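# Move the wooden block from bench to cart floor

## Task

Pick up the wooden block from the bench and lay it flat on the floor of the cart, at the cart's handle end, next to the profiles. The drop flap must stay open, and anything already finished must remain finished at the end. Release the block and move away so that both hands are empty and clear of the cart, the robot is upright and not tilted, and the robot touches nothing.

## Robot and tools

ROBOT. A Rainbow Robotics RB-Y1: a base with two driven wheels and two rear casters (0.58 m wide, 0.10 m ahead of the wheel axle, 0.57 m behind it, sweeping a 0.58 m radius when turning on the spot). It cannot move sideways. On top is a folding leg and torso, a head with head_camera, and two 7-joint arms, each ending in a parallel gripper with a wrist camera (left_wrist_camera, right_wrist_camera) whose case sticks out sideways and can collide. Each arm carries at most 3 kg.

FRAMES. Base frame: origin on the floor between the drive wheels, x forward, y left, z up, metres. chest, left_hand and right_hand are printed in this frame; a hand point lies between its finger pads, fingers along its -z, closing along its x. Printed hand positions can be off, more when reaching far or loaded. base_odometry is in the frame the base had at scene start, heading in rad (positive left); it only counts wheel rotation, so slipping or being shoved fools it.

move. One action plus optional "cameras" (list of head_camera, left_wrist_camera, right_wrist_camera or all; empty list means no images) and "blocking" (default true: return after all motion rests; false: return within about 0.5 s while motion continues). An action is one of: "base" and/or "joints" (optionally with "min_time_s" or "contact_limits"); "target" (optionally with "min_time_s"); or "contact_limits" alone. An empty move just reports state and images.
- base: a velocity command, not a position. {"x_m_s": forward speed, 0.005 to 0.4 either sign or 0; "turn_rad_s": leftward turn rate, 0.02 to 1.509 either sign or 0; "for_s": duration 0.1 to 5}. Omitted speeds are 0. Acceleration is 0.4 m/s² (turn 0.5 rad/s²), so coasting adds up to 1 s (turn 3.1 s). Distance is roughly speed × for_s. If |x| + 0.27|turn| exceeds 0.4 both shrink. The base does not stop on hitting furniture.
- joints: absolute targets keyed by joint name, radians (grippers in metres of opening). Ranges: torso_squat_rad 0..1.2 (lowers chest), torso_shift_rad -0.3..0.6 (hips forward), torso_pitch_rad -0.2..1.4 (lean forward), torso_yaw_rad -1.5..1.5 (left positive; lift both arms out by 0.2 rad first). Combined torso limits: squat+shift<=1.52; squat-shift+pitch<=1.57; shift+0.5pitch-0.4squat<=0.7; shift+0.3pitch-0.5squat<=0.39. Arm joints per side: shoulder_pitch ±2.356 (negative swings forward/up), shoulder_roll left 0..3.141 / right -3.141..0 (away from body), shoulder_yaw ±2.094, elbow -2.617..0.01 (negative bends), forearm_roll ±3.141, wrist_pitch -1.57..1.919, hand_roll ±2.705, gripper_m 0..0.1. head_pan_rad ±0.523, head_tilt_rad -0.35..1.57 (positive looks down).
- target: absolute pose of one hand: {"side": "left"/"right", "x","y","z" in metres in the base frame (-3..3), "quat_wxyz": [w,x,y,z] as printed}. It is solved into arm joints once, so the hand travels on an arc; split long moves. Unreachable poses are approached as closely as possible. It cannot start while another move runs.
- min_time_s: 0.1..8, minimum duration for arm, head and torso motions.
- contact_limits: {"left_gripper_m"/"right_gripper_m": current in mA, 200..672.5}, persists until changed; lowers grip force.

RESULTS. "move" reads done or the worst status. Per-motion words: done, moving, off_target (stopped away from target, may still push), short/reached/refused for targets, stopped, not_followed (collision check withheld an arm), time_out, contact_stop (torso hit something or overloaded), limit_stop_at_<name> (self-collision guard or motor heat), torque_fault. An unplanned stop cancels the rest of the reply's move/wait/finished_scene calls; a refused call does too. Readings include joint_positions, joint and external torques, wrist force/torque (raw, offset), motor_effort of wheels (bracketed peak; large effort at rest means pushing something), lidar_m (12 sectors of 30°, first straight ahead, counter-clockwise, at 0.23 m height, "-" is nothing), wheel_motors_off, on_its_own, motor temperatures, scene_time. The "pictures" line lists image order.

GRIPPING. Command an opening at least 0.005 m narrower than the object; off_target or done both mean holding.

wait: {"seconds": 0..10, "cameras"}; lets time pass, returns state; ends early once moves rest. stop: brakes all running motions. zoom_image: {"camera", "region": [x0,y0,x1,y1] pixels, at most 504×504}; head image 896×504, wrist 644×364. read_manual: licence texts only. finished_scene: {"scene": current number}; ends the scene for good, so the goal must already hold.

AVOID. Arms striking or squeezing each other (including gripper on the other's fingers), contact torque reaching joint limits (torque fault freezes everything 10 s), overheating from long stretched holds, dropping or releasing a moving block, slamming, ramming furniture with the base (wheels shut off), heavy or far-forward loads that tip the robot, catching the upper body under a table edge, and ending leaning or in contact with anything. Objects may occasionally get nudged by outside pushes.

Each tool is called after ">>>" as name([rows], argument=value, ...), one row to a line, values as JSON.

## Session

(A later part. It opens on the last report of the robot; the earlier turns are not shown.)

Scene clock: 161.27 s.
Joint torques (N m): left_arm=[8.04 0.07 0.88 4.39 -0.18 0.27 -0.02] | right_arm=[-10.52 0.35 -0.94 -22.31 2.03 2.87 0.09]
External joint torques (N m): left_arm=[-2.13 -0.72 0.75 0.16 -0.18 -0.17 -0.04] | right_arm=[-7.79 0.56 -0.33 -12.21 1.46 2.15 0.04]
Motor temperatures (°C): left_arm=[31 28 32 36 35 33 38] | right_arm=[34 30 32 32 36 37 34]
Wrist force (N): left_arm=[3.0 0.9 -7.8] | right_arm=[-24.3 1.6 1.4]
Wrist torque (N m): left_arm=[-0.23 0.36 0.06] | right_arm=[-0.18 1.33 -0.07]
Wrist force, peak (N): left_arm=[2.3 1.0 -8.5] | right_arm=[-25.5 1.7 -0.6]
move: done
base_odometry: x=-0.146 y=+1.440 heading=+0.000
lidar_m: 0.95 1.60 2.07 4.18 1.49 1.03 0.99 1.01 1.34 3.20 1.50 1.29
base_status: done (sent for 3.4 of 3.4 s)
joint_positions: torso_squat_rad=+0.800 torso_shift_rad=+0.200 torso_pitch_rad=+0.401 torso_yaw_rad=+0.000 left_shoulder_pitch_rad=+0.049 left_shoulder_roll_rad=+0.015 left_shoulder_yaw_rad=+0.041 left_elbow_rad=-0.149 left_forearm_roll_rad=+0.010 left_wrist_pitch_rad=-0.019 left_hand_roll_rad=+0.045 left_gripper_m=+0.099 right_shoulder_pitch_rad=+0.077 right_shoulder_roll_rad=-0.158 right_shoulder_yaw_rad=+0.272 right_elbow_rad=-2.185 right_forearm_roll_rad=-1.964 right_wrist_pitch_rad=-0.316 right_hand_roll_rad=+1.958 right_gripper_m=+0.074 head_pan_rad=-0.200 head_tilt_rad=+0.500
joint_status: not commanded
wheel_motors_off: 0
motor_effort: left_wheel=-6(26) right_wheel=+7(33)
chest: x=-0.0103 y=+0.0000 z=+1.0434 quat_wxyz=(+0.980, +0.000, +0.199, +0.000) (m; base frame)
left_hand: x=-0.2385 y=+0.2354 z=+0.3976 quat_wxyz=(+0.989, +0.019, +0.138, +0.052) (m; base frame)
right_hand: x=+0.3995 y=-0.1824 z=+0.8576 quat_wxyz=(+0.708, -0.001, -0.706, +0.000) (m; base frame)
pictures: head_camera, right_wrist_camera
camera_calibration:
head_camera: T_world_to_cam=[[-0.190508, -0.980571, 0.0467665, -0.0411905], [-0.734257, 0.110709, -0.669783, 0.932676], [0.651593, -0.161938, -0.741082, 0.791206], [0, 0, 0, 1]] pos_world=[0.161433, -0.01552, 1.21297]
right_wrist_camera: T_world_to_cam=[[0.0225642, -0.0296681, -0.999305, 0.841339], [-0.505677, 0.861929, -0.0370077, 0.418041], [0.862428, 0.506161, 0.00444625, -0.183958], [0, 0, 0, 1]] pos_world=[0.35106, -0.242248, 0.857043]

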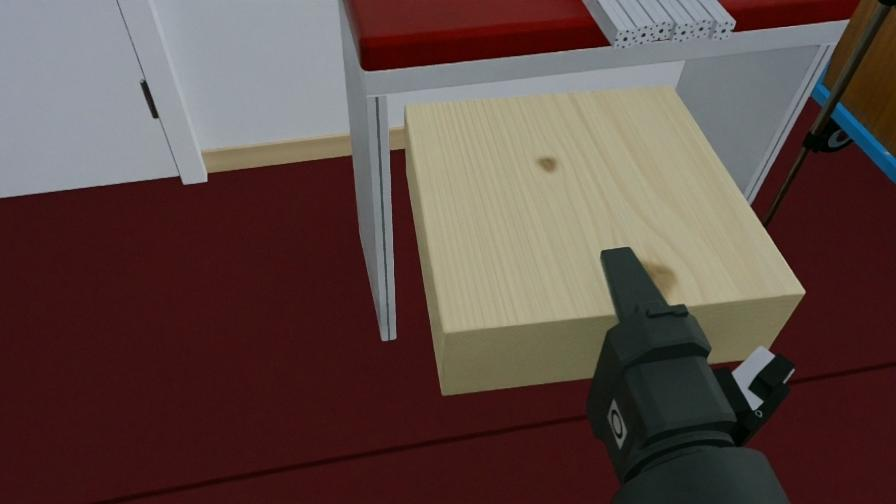

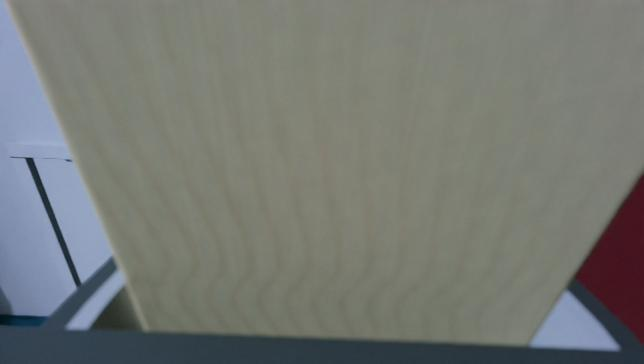

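>>> move(base={"x_m_s": -0.15, "for_s": 0.9}, cameras=[])

>>> move(base={"turn_rad_s": -0.4, "for_s": 3.93}, cameras=["head_camera"])

>>> move(base={"x_m_s": 0.35, "for_s": 4.95}, cameras=["head_camera"])

Scene clock: 167.60 s.
Joint torques (N m): left_arm=[8.1 -0.17 0.72 4.42 -0.06 0.33 0.01] | right_arm=[-10.38 0.22 -1.13 -22.17 2.03 2.9 -0.05]
External joint torques (N m): left_arm=[-2.08 -0.97 0.58 0.19 -0.06 -0.11 -0.01] | right_arm=[-7.64 0.43 -0.52 -12.07 1.47 2.19 -0.1]
Motor temperatures (°C): left_arm=[31 28 32 36 35 33 38] | right_arm=[34 30 32 33 36 37 34]
Wrist force (N): left_arm=[2.2 0.7 -7.5] | right_arm=[-24.2 1.1 1.4]
Wrist torque (N m): left_arm=[-0.22 0.21 0.01] | right_arm=[-0.14 1.30 -0.06]
Wrist force, peak (N): left_arm=[1.9 1.0 -8.4] | right_arm=[-25.8 1.1 -0.9]
move: done
base_odometry: x=-0.281 y=+1.440 heading=-0.001
lidar_m: 1.10 1.72 2.30 4.17 1.29 0.89 0.85 0.89 1.16 2.76 1.57 1.40
base_status: done (sent for 0.9 of 0.9 s)
joint_positions: torso_squat_rad=+0.800 torso_shift_rad=+0.200 torso_pitch_rad=+0.401 torso_yaw_rad=+0.000 left_shoulder_pitch_rad=+0.049 left_shoulder_roll_rad=+0.015 left_shoulder_yaw_rad=+0.041 left_elbow_rad=-0.149 left_forearm_roll_rad=+0.010 left_wrist_pitch_rad=-0.019 left_hand_roll_rad=+0.045 left_gripper_m=+0.099 right_shoulder_pitch_rad=+0.077 right_shoulder_roll_rad=-0.158 right_shoulder_yaw_rad=+0.272 right_elbow_rad=-2.185 right_forearm_roll_rad=-1.964 right_wrist_pitch_rad=-0.316 right_hand_roll_rad=+1.958 right_gripper_m=+0.074 head_pan_rad=-0.200 head_tilt_rad=+0.500
joint_status: not commanded
wheel_motors_off: 0
motor_effort: left_wheel=-6(28) right_wheel=+8(24)
chest: x=-0.0103 y=+0.0000 z=+1.0434 quat_wxyz=(+0.980, +0.000, +0.199, +0.000) (m; base frame)
left_hand: x=-0.2385 y=+0.2354 z=+0.3976 quat_wxyz=(+0.989, +0.019, +0.138, +0.052) (m; base frame)
right_hand: x=+0.3995 y=-0.1824 z=+0.8576 quat_wxyz=(+0.708, -0.001, -0.706, +0.000) (m; base frame)
pictures: none
No camera images: "cameras" was empty.

Scene clock: 172.67 s.
Joint torques (N m): left_arm=[8.51 -0.13 0.82 4.42 0.01 0.3 -0.01] | right_arm=[-10.64 0.18 -1.05 -22.18 2.03 2.93 0.03]
External joint torques (N m): left_arm=[-1.68 -0.92 0.68 0.19 0.01 -0.14 -0.02] | right_arm=[-7.91 0.39 -0.44 -12.08 1.46 2.22 -0.02]
Motor temperatures (°C): left_arm=[31 28 32 36 35 33 38] | right_arm=[34 30 32 33 36 37 34]
Wrist force (N): left_arm=[2.2 1.1 -7.9] | right_arm=[-24.5 1.6 0.7]
Wrist torque (N m): left_arm=[-0.30 0.22 0.04] | right_arm=[-0.10 1.39 -0.06]
Wrist force, peak (N): left_arm=[3.4 1.6 -8.0] | right_arm=[-25.1 1.9 0.8]
move: done
base_odometry: x=-0.281 y=+1.440 heading=-1.574
lidar_m: 2.67 1.59 1.40 1.10 1.73 2.22 4.17 1.33 0.93 0.86 0.85 1.14
base_status: done (sent for 3.93 of 3.93 s)
joint_positions: torso_squat_rad=+0.800 torso_shift_rad=+0.200 torso_pitch_rad=+0.401 torso_yaw_rad=+0.000 left_shoulder_pitch_rad=+0.049 left_shoulder_roll_rad=+0.015 left_shoulder_yaw_rad=+0.041 left_elbow_rad=-0.149 left_forearm_roll_rad=+0.010 left_wrist_pitch_rad=-0.019 left_hand_roll_rad=+0.045 left_gripper_m=+0.099 right_shoulder_pitch_rad=+0.077 right_shoulder_roll_rad=-0.158 right_shoulder_yaw_rad=+0.272 right_elbow_rad=-2.185 right_forearm_roll_rad=-1.964 right_wrist_pitch_rad=-0.316 right_hand_roll_rad=+1.958 right_gripper_m=+0.074 head_pan_rad=-0.200 head_tilt_rad=+0.500
joint_status: not commanded
wheel_motors_off: 0
motor_effort: left_wheel=+15(44) right_wheel=-1(39)
chest: x=-0.0103 y=+0.0000 z=+1.0434 quat_wxyz=(+0.980, +0.000, +0.199, +0.000) (m; base frame)
left_hand: x=-0.2385 y=+0.2354 z=+0.3976 quat_wxyz=(+0.989, +0.019, +0.138, +0.052) (m; base frame)
right_hand: x=+0.3995 y=-0.1824 z=+0.8576 quat_wxyz=(+0.708, -0.001, -0.706, +0.000) (m; base frame)
pictures: head_camera
camera_calibration:
head_camera: T_world_to_cam=[[-0.190508, -0.980571, 0.0467665, -0.0411905], [-0.734257, 0.110709, -0.669783, 0.932676], [0.651593, -0.161938, -0.741082, 0.791206], [0, 0, 0, 1]] pos_world=[0.161433, -0.01552, 1.21297]

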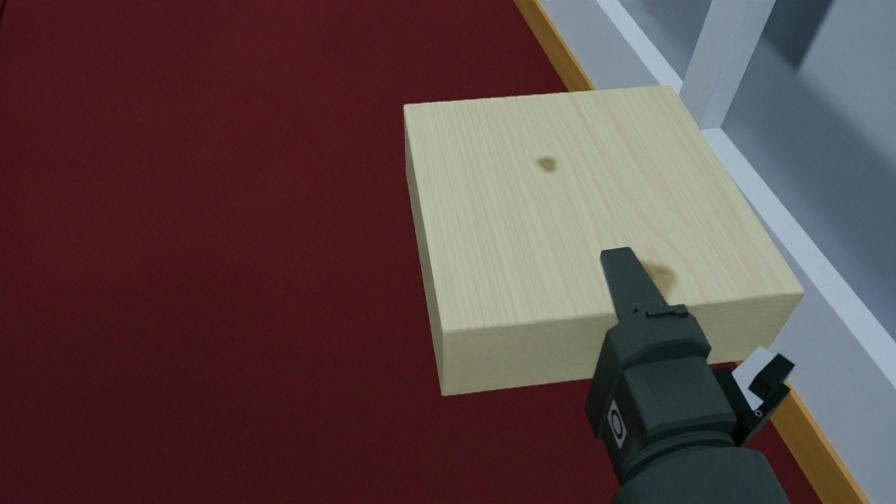

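Scene clock: 178.83 s.
Joint torques (N m): left_arm=[9.19 0.07 0.94 4.51 -0.05 0.19 -0.07] | right_arm=[-10.51 0.4 -1.65 -22.18 2.01 2.9 0]
External joint torques (N m): left_arm=[-0.99 -0.72 0.81 0.28 -0.05 -0.25 -0.09] | right_arm=[-7.78 0.61 -1.04 -12.08 1.44 2.18 -0.05]
Motor temperatures (°C): left_arm=[31 28 32 36 35 33 38] | right_arm=[34 30 32 34 36 37 34]
Wrist force (N): left_arm=[2.3 0.7 -7.7] | right_arm=[-24.4 1.8 0.8]
Wrist torque (N m): left_arm=[-0.22 0.24 0.05] | right_arm=[-0.14 1.44 -0.05]
Wrist force, peak (N): left_arm=[2.9 0.6 -8.1] | right_arm=[-25.5 1.8 -0.6]
move: done
base_odometry: x=-0.286 y=-0.298 heading=-1.573
lidar_m: 2.26 2.78 1.05 1.00 1.02 1.99 3.96 1.14 0.78 0.74 0.75 0.97
base_status: done (sent for 4.97 of 4.97 s)
joint_positions: torso_squat_rad=+0.800 torso_shift_rad=+0.200 torso_pitch_rad=+0.401 torso_yaw_rad=+0.000 left_shoulder_pitch_rad=+0.049 left_shoulder_roll_rad=+0.015 left_shoulder_yaw_rad=+0.041 left_elbow_rad=-0.149 left_forearm_roll_rad=+0.010 left_wrist_pitch_rad=-0.019 left_hand_roll_rad=+0.045 left_gripper_m=+0.099 right_shoulder_pitch_rad=+0.077 right_shoulder_roll_rad=-0.158 right_shoulder_yaw_rad=+0.272 right_elbow_rad=-2.185 right_forearm_roll_rad=-1.964 right_wrist_pitch_rad=-0.316 right_hand_roll_rad=+1.958 right_gripper_m=+0.074 head_pan_rad=-0.200 head_tilt_rad=+0.500
joint_status: not commanded
wheel_motors_off: 0
motor_effort: left_wheel=+1(47) right_wheel=-1(33)
chest: x=-0.0102 y=+0.0000 z=+1.0434 quat_wxyz=(+0.980, +0.000, +0.199, +0.000) (m; base frame)
left_hand: x=-0.2384 y=+0.2354 z=+0.3976 quat_wxyz=(+0.989, +0.019, +0.138, +0.052) (m; base frame)
right_hand: x=+0.3996 y=-0.1824 z=+0.8574 quat_wxyz=(+0.709, -0.001, -0.706, +0.000) (m; base frame)
pictures: head_camera
camera_calibration:
head_camera: T_world_to_cam=[[-0.190428, -0.980588, 0.0467459, -0.0411407], [-0.734456, 0.110711, -0.669565, 0.932591], [0.651392, -0.161837, -0.741281, 0.791351], [0, 0, 0, 1]] pos_world=[0.161633, -0.0155202, 1.21297]

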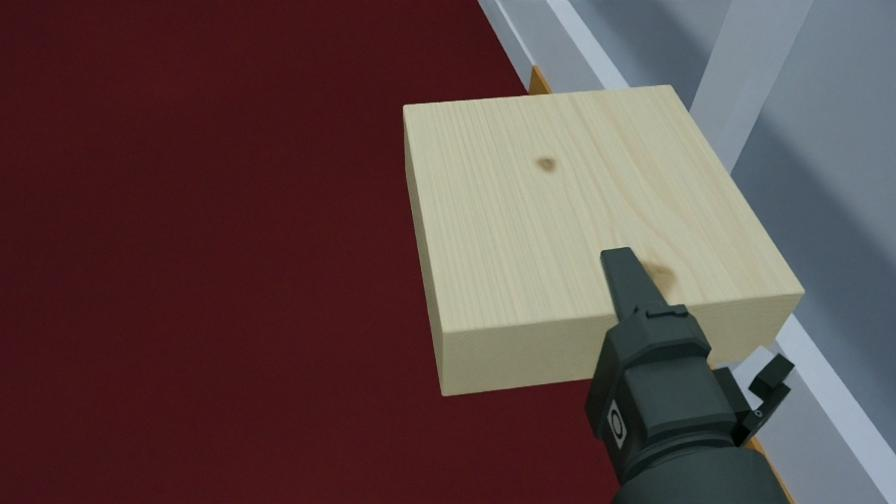

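>>> move(base={"turn_rad_s": 0.4, "for_s": 3.93}, joints={"head_pan_rad": 0.15, "head_tilt_rad": 0.4}, cameras=["head_camera"])

Scene clock: 185.90 s.
Joint torques (N m): left_arm=[9.32 -0.18 0.81 4.43 -0.06 0.23 -0.02] | right_arm=[-10.49 0.47 -1.31 -22.26 2 2.96 0.05]
External joint torques (N m): left_arm=[-0.86 -0.97 0.67 0.2 -0.06 -0.21 -0.04] | right_arm=[-7.76 0.67 -0.7 -12.16 1.43 2.24 0]
Motor temperatures (°C): left_arm=[31 28 32 36 35 33 38] | right_arm=[34 30 32 34 36 37 34]
Wrist force (N): left_arm=[2.7 0.8 -7.3] | right_arm=[-24.2 1.2 0.6]
Wrist torque (N m): left_arm=[-0.24 0.31 0.04] | right_arm=[-0.07 1.42 -0.03]
Wrist force, peak (N): left_arm=[3.8 0.8 -7.8] | right_arm=[-25.1 1.5 1.2]
move: done
base_odometry: x=-0.286 y=-0.298 heading=-0.001
lidar_m: 1.00 1.03 1.99 3.70 1.10 0.77 0.73 0.76 1.00 2.39 2.76 1.06
base_status: done (sent for 3.93 of 3.93 s)
joint_positions: torso_squat_rad=+0.800 torso_shift_rad=+0.200 torso_pitch_rad=+0.401 torso_yaw_rad=+0.000 left_shoulder_pitch_rad=+0.049 left_shoulder_roll_rad=+0.015 left_shoulder_yaw_rad=+0.041 left_elbow_rad=-0.149 left_forearm_roll_rad=+0.010 left_wrist_pitch_rad=-0.019 left_hand_roll_rad=+0.045 left_gripper_m=+0.099 right_shoulder_pitch_rad=+0.077 right_shoulder_roll_rad=-0.158 right_shoulder_yaw_rad=+0.272 right_elbow_rad=-2.185 right_forearm_roll_rad=-1.964 right_wrist_pitch_rad=-0.316 right_hand_roll_rad=+1.958 right_gripper_m=+0.074 head_pan_rad=+0.150 head_tilt_rad=+0.400
joint_status: all done
wheel_motors_off: 0
motor_effort: left_wheel=-1(37) right_wheel=+15(30)
chest: x=-0.0102 y=+0.0000 z=+1.0434 quat_wxyz=(+0.980, +0.000, +0.199, +0.000) (m; base frame)
left_hand: x=-0.2384 y=+0.2354 z=+0.3976 quat_wxyz=(+0.989, +0.019, +0.138, +0.052) (m; base frame)
right_hand: x=+0.3996 y=-0.1824 z=+0.8574 quat_wxyz=(+0.708, -0.001, -0.706, +0.000) (m; base frame)
pictures: head_camera
camera_calibration:
head_camera: T_world_to_cam=[[0.132923, -0.987066, -0.0896212, 0.0965252], [-0.67718, -0.02442, -0.735412, 1.00777], [0.723712, 0.158443, -0.671667, 0.700112], [0, 0, 0, 1]] pos_world=[0.162933, 0.00895883, 1.22002]

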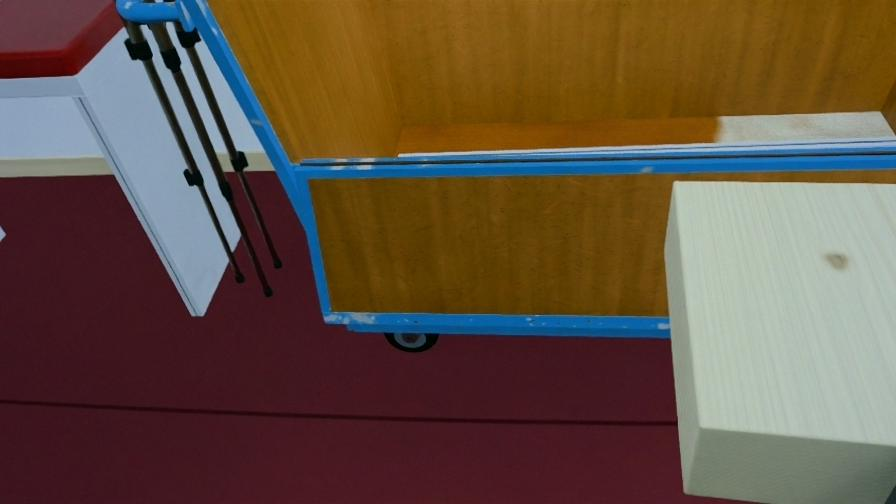

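>>> move(target={"side": "right", "x": 0.4, "y": -0.12, "z": 0.9, "quat_wxyz": [0.6533, 0.2706, -0.6533, 0.2706]}, min_time_s=4, cameras=["head_camera"])

>>> move(target={"side": "right", "x": 0.4, "y": -0.02, "z": 0.9, "quat_wxyz": [0.5, 0.5, -0.5, 0.5]}, min_time_s=4, cameras=["head_camera"])

Scene clock: 194.37 s.
Joint torques (N m): left_arm=[9.21 -0.05 1 4.41 -0.05 0.27 0.05] | right_arm=[-16.5 -6.81 -10.79 -16.31 -1.44 1.72 -0.3]
External joint torques (N m): left_arm=[-0.97 -0.84 0.86 0.18 -0.05 -0.17 0.03] | right_arm=[-9.98 1.48 -3.78 -8.67 -1.27 1.34 -0.35]
Motor temperatures (°C): left_arm=[31 28 32 36 35 33 38] | right_arm=[34 30 32 35 36 37 34]
Wrist force (N): left_arm=[2.5 0.6 -7.4] | right_arm=[-24.6 1.2 1.2]
Wrist torque (N m): left_arm=[-0.24 0.25 0.05] | right_arm=[-0.21 1.36 -0.03]
Wrist force, peak (N): left_arm=[2.9 1.2 -8.2] | right_arm=[-25.2 1.3 1.4]
move: done
base_odometry: x=-0.286 y=-0.298 heading=-0.001
lidar_m: 1.00 1.03 1.99 3.70 1.11 0.76 0.73 0.76 1.00 2.37 2.74 1.07
base_status: not commanded
joint_positions: torso_squat_rad=+0.800 torso_shift_rad=+0.200 torso_pitch_rad=+0.401 torso_yaw_rad=+0.000 left_shoulder_pitch_rad=+0.049 left_shoulder_roll_rad=+0.015 left_shoulder_yaw_rad=+0.041 left_elbow_rad=-0.149 left_forearm_roll_rad=+0.010 left_wrist_pitch_rad=-0.019 left_hand_roll_rad=+0.045 left_gripper_m=+0.099 right_shoulder_pitch_rad=-0.191 right_shoulder_roll_rad=-0.890 right_shoulder_yaw_rad=+0.296 right_elbow_rad=-2.128 right_forearm_roll_rad=-2.482 right_wrist_pitch_rad=+0.120 right_hand_roll_rad=+1.775 right_gripper_m=+0.074 head_pan_rad=+0.150 head_tilt_rad=+0.400
joint_status: all done
wheel_motors_off: 0
motor_effort: left_wheel=-2(3) right_wheel=+15(19)
chest: x=-0.0102 y=+0.0000 z=+1.0434 quat_wxyz=(+0.980, +0.000, +0.199, +0.000) (m; base frame)
left_hand: x=-0.2384 y=+0.2354 z=+0.3976 quat_wxyz=(+0.989, +0.019, +0.138, +0.052) (m; base frame)
right_hand: x=+0.3997 y=-0.1207 z=+0.8981 quat_wxyz=(+0.655, +0.270, -0.652, +0.270) (m; base frame)
right_hand_status: reached (checked arc, planned for 4.0 s): 2 mm and 0.3 deg off.
pictures: head_camera
camera_calibration:
head_camera: T_world_to_cam=[[0.132923, -0.987066, -0.0896212, 0.0965252], [-0.67718, -0.02442, -0.735412, 1.00777], [0.723712, 0.158443, -0.671667, 0.700112], [0, 0, 0, 1]] pos_world=[0.162933, 0.00895883, 1.22002]

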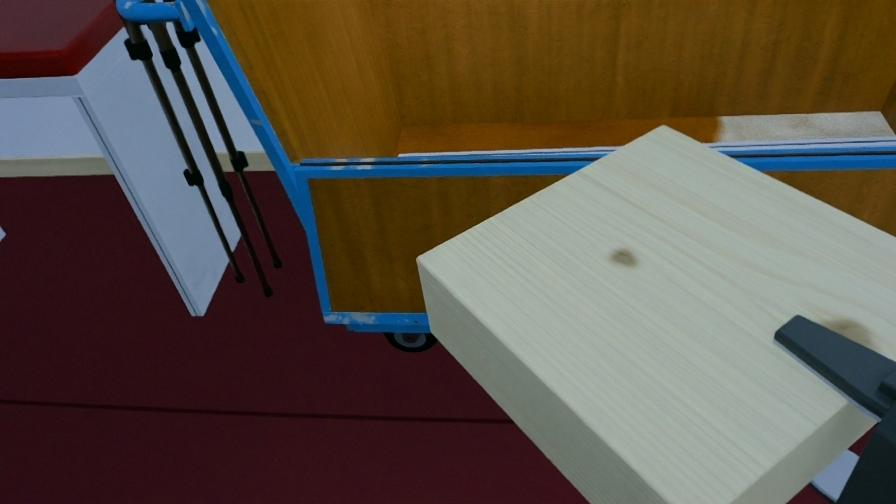

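Scene clock: 198.70 s.
Joint torques (N m): left_arm=[9.28 -0.02 0.77 4.53 -0.09 0.29 0.12] | right_arm=[-24.98 -4.62 -13.43 -10.91 -7 1.3 -0.34]
External joint torques (N m): left_arm=[-0.91 -0.81 0.63 0.3 -0.09 -0.15 0.1] | right_arm=[-9.55 4.12 -4.84 -5.29 -5.5 1.04 -0.39]
Motor temperatures (°C): left_arm=[31 28 32 36 35 33 38] | right_arm=[35 30 32 34 36 37 34]
Wrist force (N): left_arm=[3.1 1.0 -7.3] | right_arm=[-24.4 0.6 0.8]
Wrist torque (N m): left_arm=[-0.25 0.36 0.09] | right_arm=[-0.14 1.38 -0.05]
Wrist force, peak (N): left_arm=[2.7 0.7 -8.3] | right_arm=[-25.3 1.4 0.6]
move: done
base_odometry: x=-0.286 y=-0.298 heading=-0.001
lidar_m: 0.99 1.04 1.99 3.69 1.10 0.77 0.73 0.76 0.99 2.40 2.75 1.06
base_status: not commanded
joint_positions: torso_squat_rad=+0.800 torso_shift_rad=+0.200 torso_pitch_rad=+0.401 torso_yaw_rad=+0.000 left_shoulder_pitch_rad=+0.049 left_shoulder_roll_rad=+0.015 left_shoulder_yaw_rad=+0.041 left_elbow_rad=-0.149 left_forearm_roll_rad=+0.010 left_wrist_pitch_rad=-0.019 left_hand_roll_rad=+0.045 left_gripper_m=+0.099 right_shoulder_pitch_rad=-0.872 right_shoulder_roll_rad=-0.835 right_shoulder_yaw_rad=+0.612 right_elbow_rad=-1.472 right_forearm_roll_rad=-2.564 right_wrist_pitch_rad=+0.960 right_hand_roll_rad=+1.702 right_gripper_m=+0.074 head_pan_rad=+0.150 head_tilt_rad=+0.400
joint_status: all done
wheel_motors_off: 0
motor_effort: left_wheel=-1(3) right_wheel=+16(18)
chest: x=-0.0102 y=+0.0000 z=+1.0434 quat_wxyz=(+0.980, +0.000, +0.199, +0.000) (m; base frame)
left_hand: x=-0.2384 y=+0.2354 z=+0.3976 quat_wxyz=(+0.989, +0.019, +0.138, +0.052) (m; base frame)
right_hand: x=+0.3994 y=-0.0208 z=+0.8985 quat_wxyz=(+0.504, +0.498, -0.500, +0.499) (m; base frame)
right_hand_status: reached (checked arc, planned for 4.0 s): 2 mm and 0.5 deg off.
pictures: head_camera
camera_calibration:
head_camera: T_world_to_cam=[[0.132991, -0.987063, -0.0895499, 0.0965255], [-0.677165, -0.0245169, -0.735422, 1.00779], [0.723713, 0.158444, -0.671666, 0.700094], [0, 0, 0, 1]] pos_world=[0.162933, 0.00905855, 1.22002]

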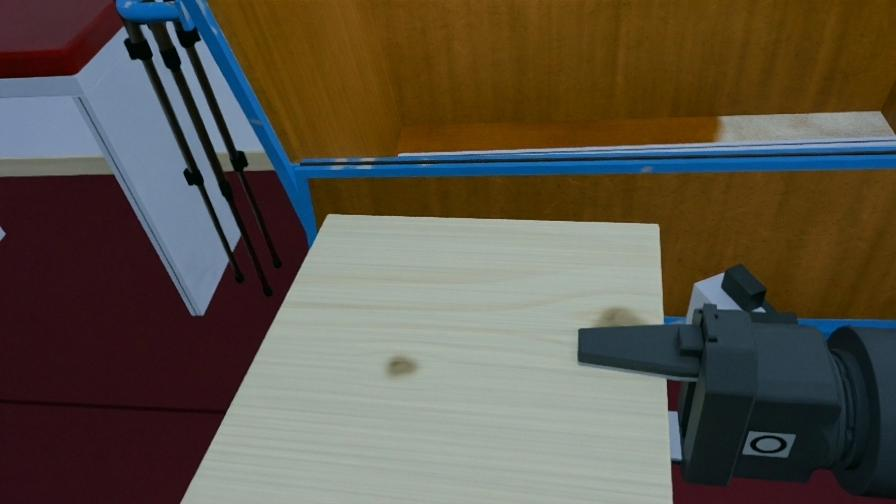

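>>> move(base={"x_m_s": 0.2, "for_s": 3.0}, cameras=["head_camera"])

>>> move(base={"x_m_s": 0.15, "for_s": 1.1}, joints={"head_tilt_rad": 0.7})

Scene clock: 204.70 s.
Joint torques (N m): left_arm=[9.06 0.16 0.72 4.46 -0.02 0.26 0] | right_arm=[-23.66 -4.61 -13.92 -11.96 -6.72 1.18 -0.22]
External joint torques (N m): left_arm=[-1.12 -0.63 0.58 0.23 -0.02 -0.18 -0.02] | right_arm=[-8.22 4.13 -5.32 -6.34 -5.22 0.94 -0.27]
Motor temperatures (°C): left_arm=[31 28 32 36 35 33 38] | right_arm=[35 30 32 34 37 37 34]
Wrist force (N): left_arm=[2.3 1.5 -7.3] | right_arm=[-23.9 1.3 1.0]
Wrist torque (N m): left_arm=[-0.29 0.26 0.05] | right_arm=[-0.18 1.36 -0.03]
Wrist force, peak (N): left_arm=[3.4 1.3 -8.3] | right_arm=[-26.5 -0.7 1.3]
move: done
base_odometry: x=+0.314 y=-0.298 heading=-0.001
lidar_m: 0.40 0.41 0.54 3.97 2.03 1.41 1.32 1.38 1.80 4.28 0.61 0.42
base_status: done (sent for 3 of 3 s)
joint_positions: torso_squat_rad=+0.800 torso_shift_rad=+0.200 torso_pitch_rad=+0.401 torso_yaw_rad=+0.000 left_shoulder_pitch_rad=+0.049 left_shoulder_roll_rad=+0.015 left_shoulder_yaw_rad=+0.041 left_elbow_rad=-0.149 left_forearm_roll_rad=+0.010 left_wrist_pitch_rad=-0.019 left_hand_roll_rad=+0.045 left_gripper_m=+0.099 right_shoulder_pitch_rad=-0.872 right_shoulder_roll_rad=-0.835 right_shoulder_yaw_rad=+0.613 right_elbow_rad=-1.472 right_forearm_roll_rad=-2.565 right_wrist_pitch_rad=+0.960 right_hand_roll_rad=+1.702 right_gripper_m=+0.074 head_pan_rad=+0.150 head_tilt_rad=+0.400
joint_status: not commanded
wheel_motors_off: 0
motor_effort: left_wheel=+3(31) right_wheel=-2(47)
chest: x=-0.0103 y=+0.0000 z=+1.0434 quat_wxyz=(+0.980, +0.000, +0.199, +0.000) (m; base frame)
left_hand: x=-0.2384 y=+0.2354 z=+0.3976 quat_wxyz=(+0.989, +0.019, +0.138, +0.052) (m; base frame)
right_hand: x=+0.3994 y=-0.0207 z=+0.8986 quat_wxyz=(+0.504, +0.498, -0.500, +0.499) (m; base frame)
pictures: head_camera
camera_calibration:
head_camera: T_world_to_cam=[[0.132933, -0.987079, -0.0894635, 0.0964432], [-0.677062, -0.0245184, -0.735518, 1.00782], [0.723821, 0.158347, -0.671573, 0.700036], [0, 0, 0, 1]] pos_world=[0.162833, 0.00905877, 1.22002]

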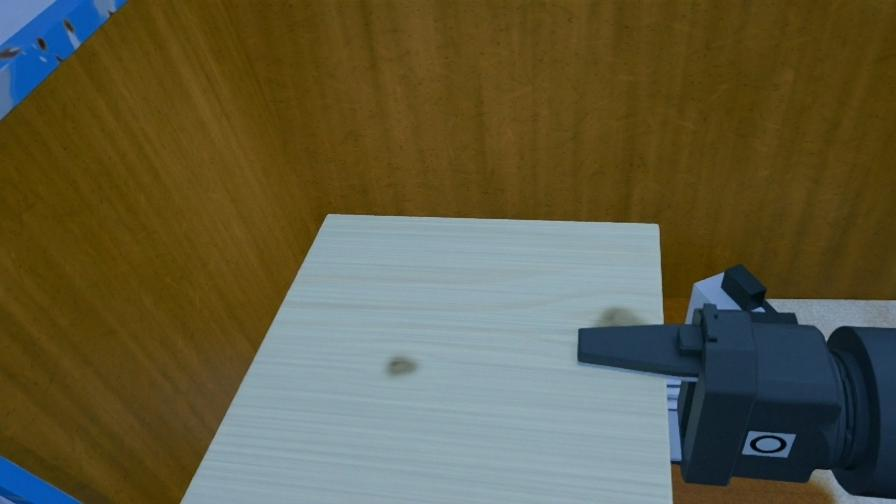

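Scene clock: 206.50 s.
Joint torques (N m): left_arm=[9.23 -0.16 0.72 4.47 -0.11 0.32 -0.05] | right_arm=[-23.28 -4.53 -14.05 -11.79 -6.75 1.18 -0.39]
External joint torques (N m): left_arm=[-0.95 -0.95 0.58 0.24 -0.11 -0.12 -0.07] | right_arm=[-7.85 4.21 -5.46 -6.17 -5.25 0.92 -0.44]
Motor temperatures (°C): left_arm=[31 28 32 36 35 33 38] | right_arm=[35 30 32 34 37 37 34]
Wrist force (N): left_arm=[2.8 0.6 -7.4] | right_arm=[-24.3 0.3 1.1]
Wrist torque (N m): left_arm=[-0.23 0.32 0.05] | right_arm=[-0.14 1.40 -0.04]
Wrist force, peak (N): left_arm=[2.8 0.7 -8.5] | right_arm=[-25.5 -1.5 0.4]
move: done
base_odometry: x=+0.479 y=-0.299 heading=+0.000
lidar_m: 0.23 0.24 0.33 1.68 2.25 1.57 1.49 1.54 2.03 4.82 0.35 0.25
base_status: done (sent for 1.1 of 1.1 s)
joint_positions: torso_squat_rad=+0.800 torso_shift_rad=+0.200 torso_pitch_rad=+0.401 torso_yaw_rad=+0.000 left_shoulder_pitch_rad=+0.049 left_shoulder_roll_rad=+0.015 left_shoulder_yaw_rad=+0.041 left_elbow_rad=-0.149 left_forearm_roll_rad=+0.010 left_wrist_pitch_rad=-0.019 left_hand_roll_rad=+0.045 left_gripper_m=+0.099 right_shoulder_pitch_rad=-0.872 right_shoulder_roll_rad=-0.835 right_shoulder_yaw_rad=+0.613 right_elbow_rad=-1.472 right_forearm_roll_rad=-2.565 right_wrist_pitch_rad=+0.960 right_hand_roll_rad=+1.702 right_gripper_m=+0.074 head_pan_rad=+0.150 head_tilt_rad=+0.700
joint_status: all done
wheel_motors_off: 0
motor_effort: left_wheel=+2(26) right_wheel=-3(19)
chest: x=-0.0102 y=+0.0000 z=+1.0434 quat_wxyz=(+0.980, +0.000, +0.199, +0.000) (m; base frame)
left_hand: x=-0.2384 y=+0.2354 z=+0.3976 quat_wxyz=(+0.989, +0.019, +0.138, +0.052) (m; base frame)
right_hand: x=+0.3994 y=-0.0207 z=+0.8985 quat_wxyz=(+0.504, +0.498, -0.500, +0.499) (m; base frame)
pictures: head_camera, left_wrist_camera, right_wrist_camera
camera_calibration:
head_camera: T_world_to_cam=[[0.123995, -0.98848, -0.086791, 0.0939398], [-0.861498, -0.0638378, -0.503732, 0.741546], [0.492389, 0.137231, -0.859489, 0.949508], [0, 0, 0, 1]] pos_world=[0.159665, 0.00989456, 1.19779]
left_wrist_camera: T_world_to_cam=[[0.950983, 0.135585, -0.277936, 0.304748], [0.240024, -0.890316, 0.386944, 0.141942], [-0.194987, -0.434688, -0.879219, 0.477888], [0, 0, 0, 1]] pos_world=[-0.230698, 0.292786, 0.449945]
right_wrist_camera: T_world_to_cam=[[0.0262635, 0.0205102, -0.999445, 0.886703], [-0.86487, -0.50091, -0.0330066, 0.391823], [-0.501308, 0.865257, 0.00458303, 0.286197], [0, 0, 0, 1]] pos_world=[0.459061, -0.0695521, 0.897831]

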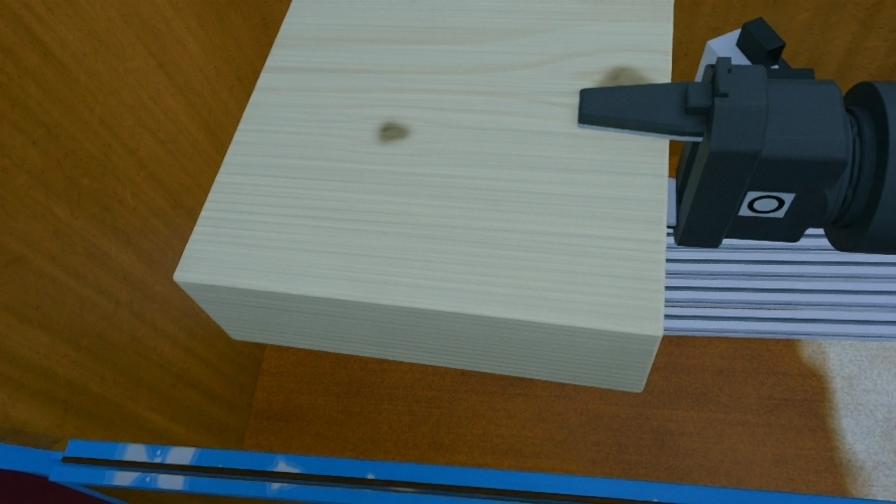

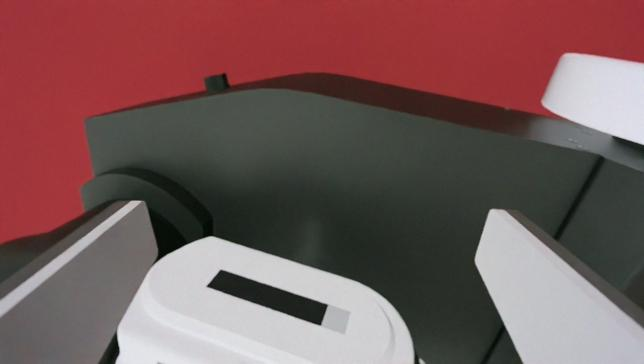

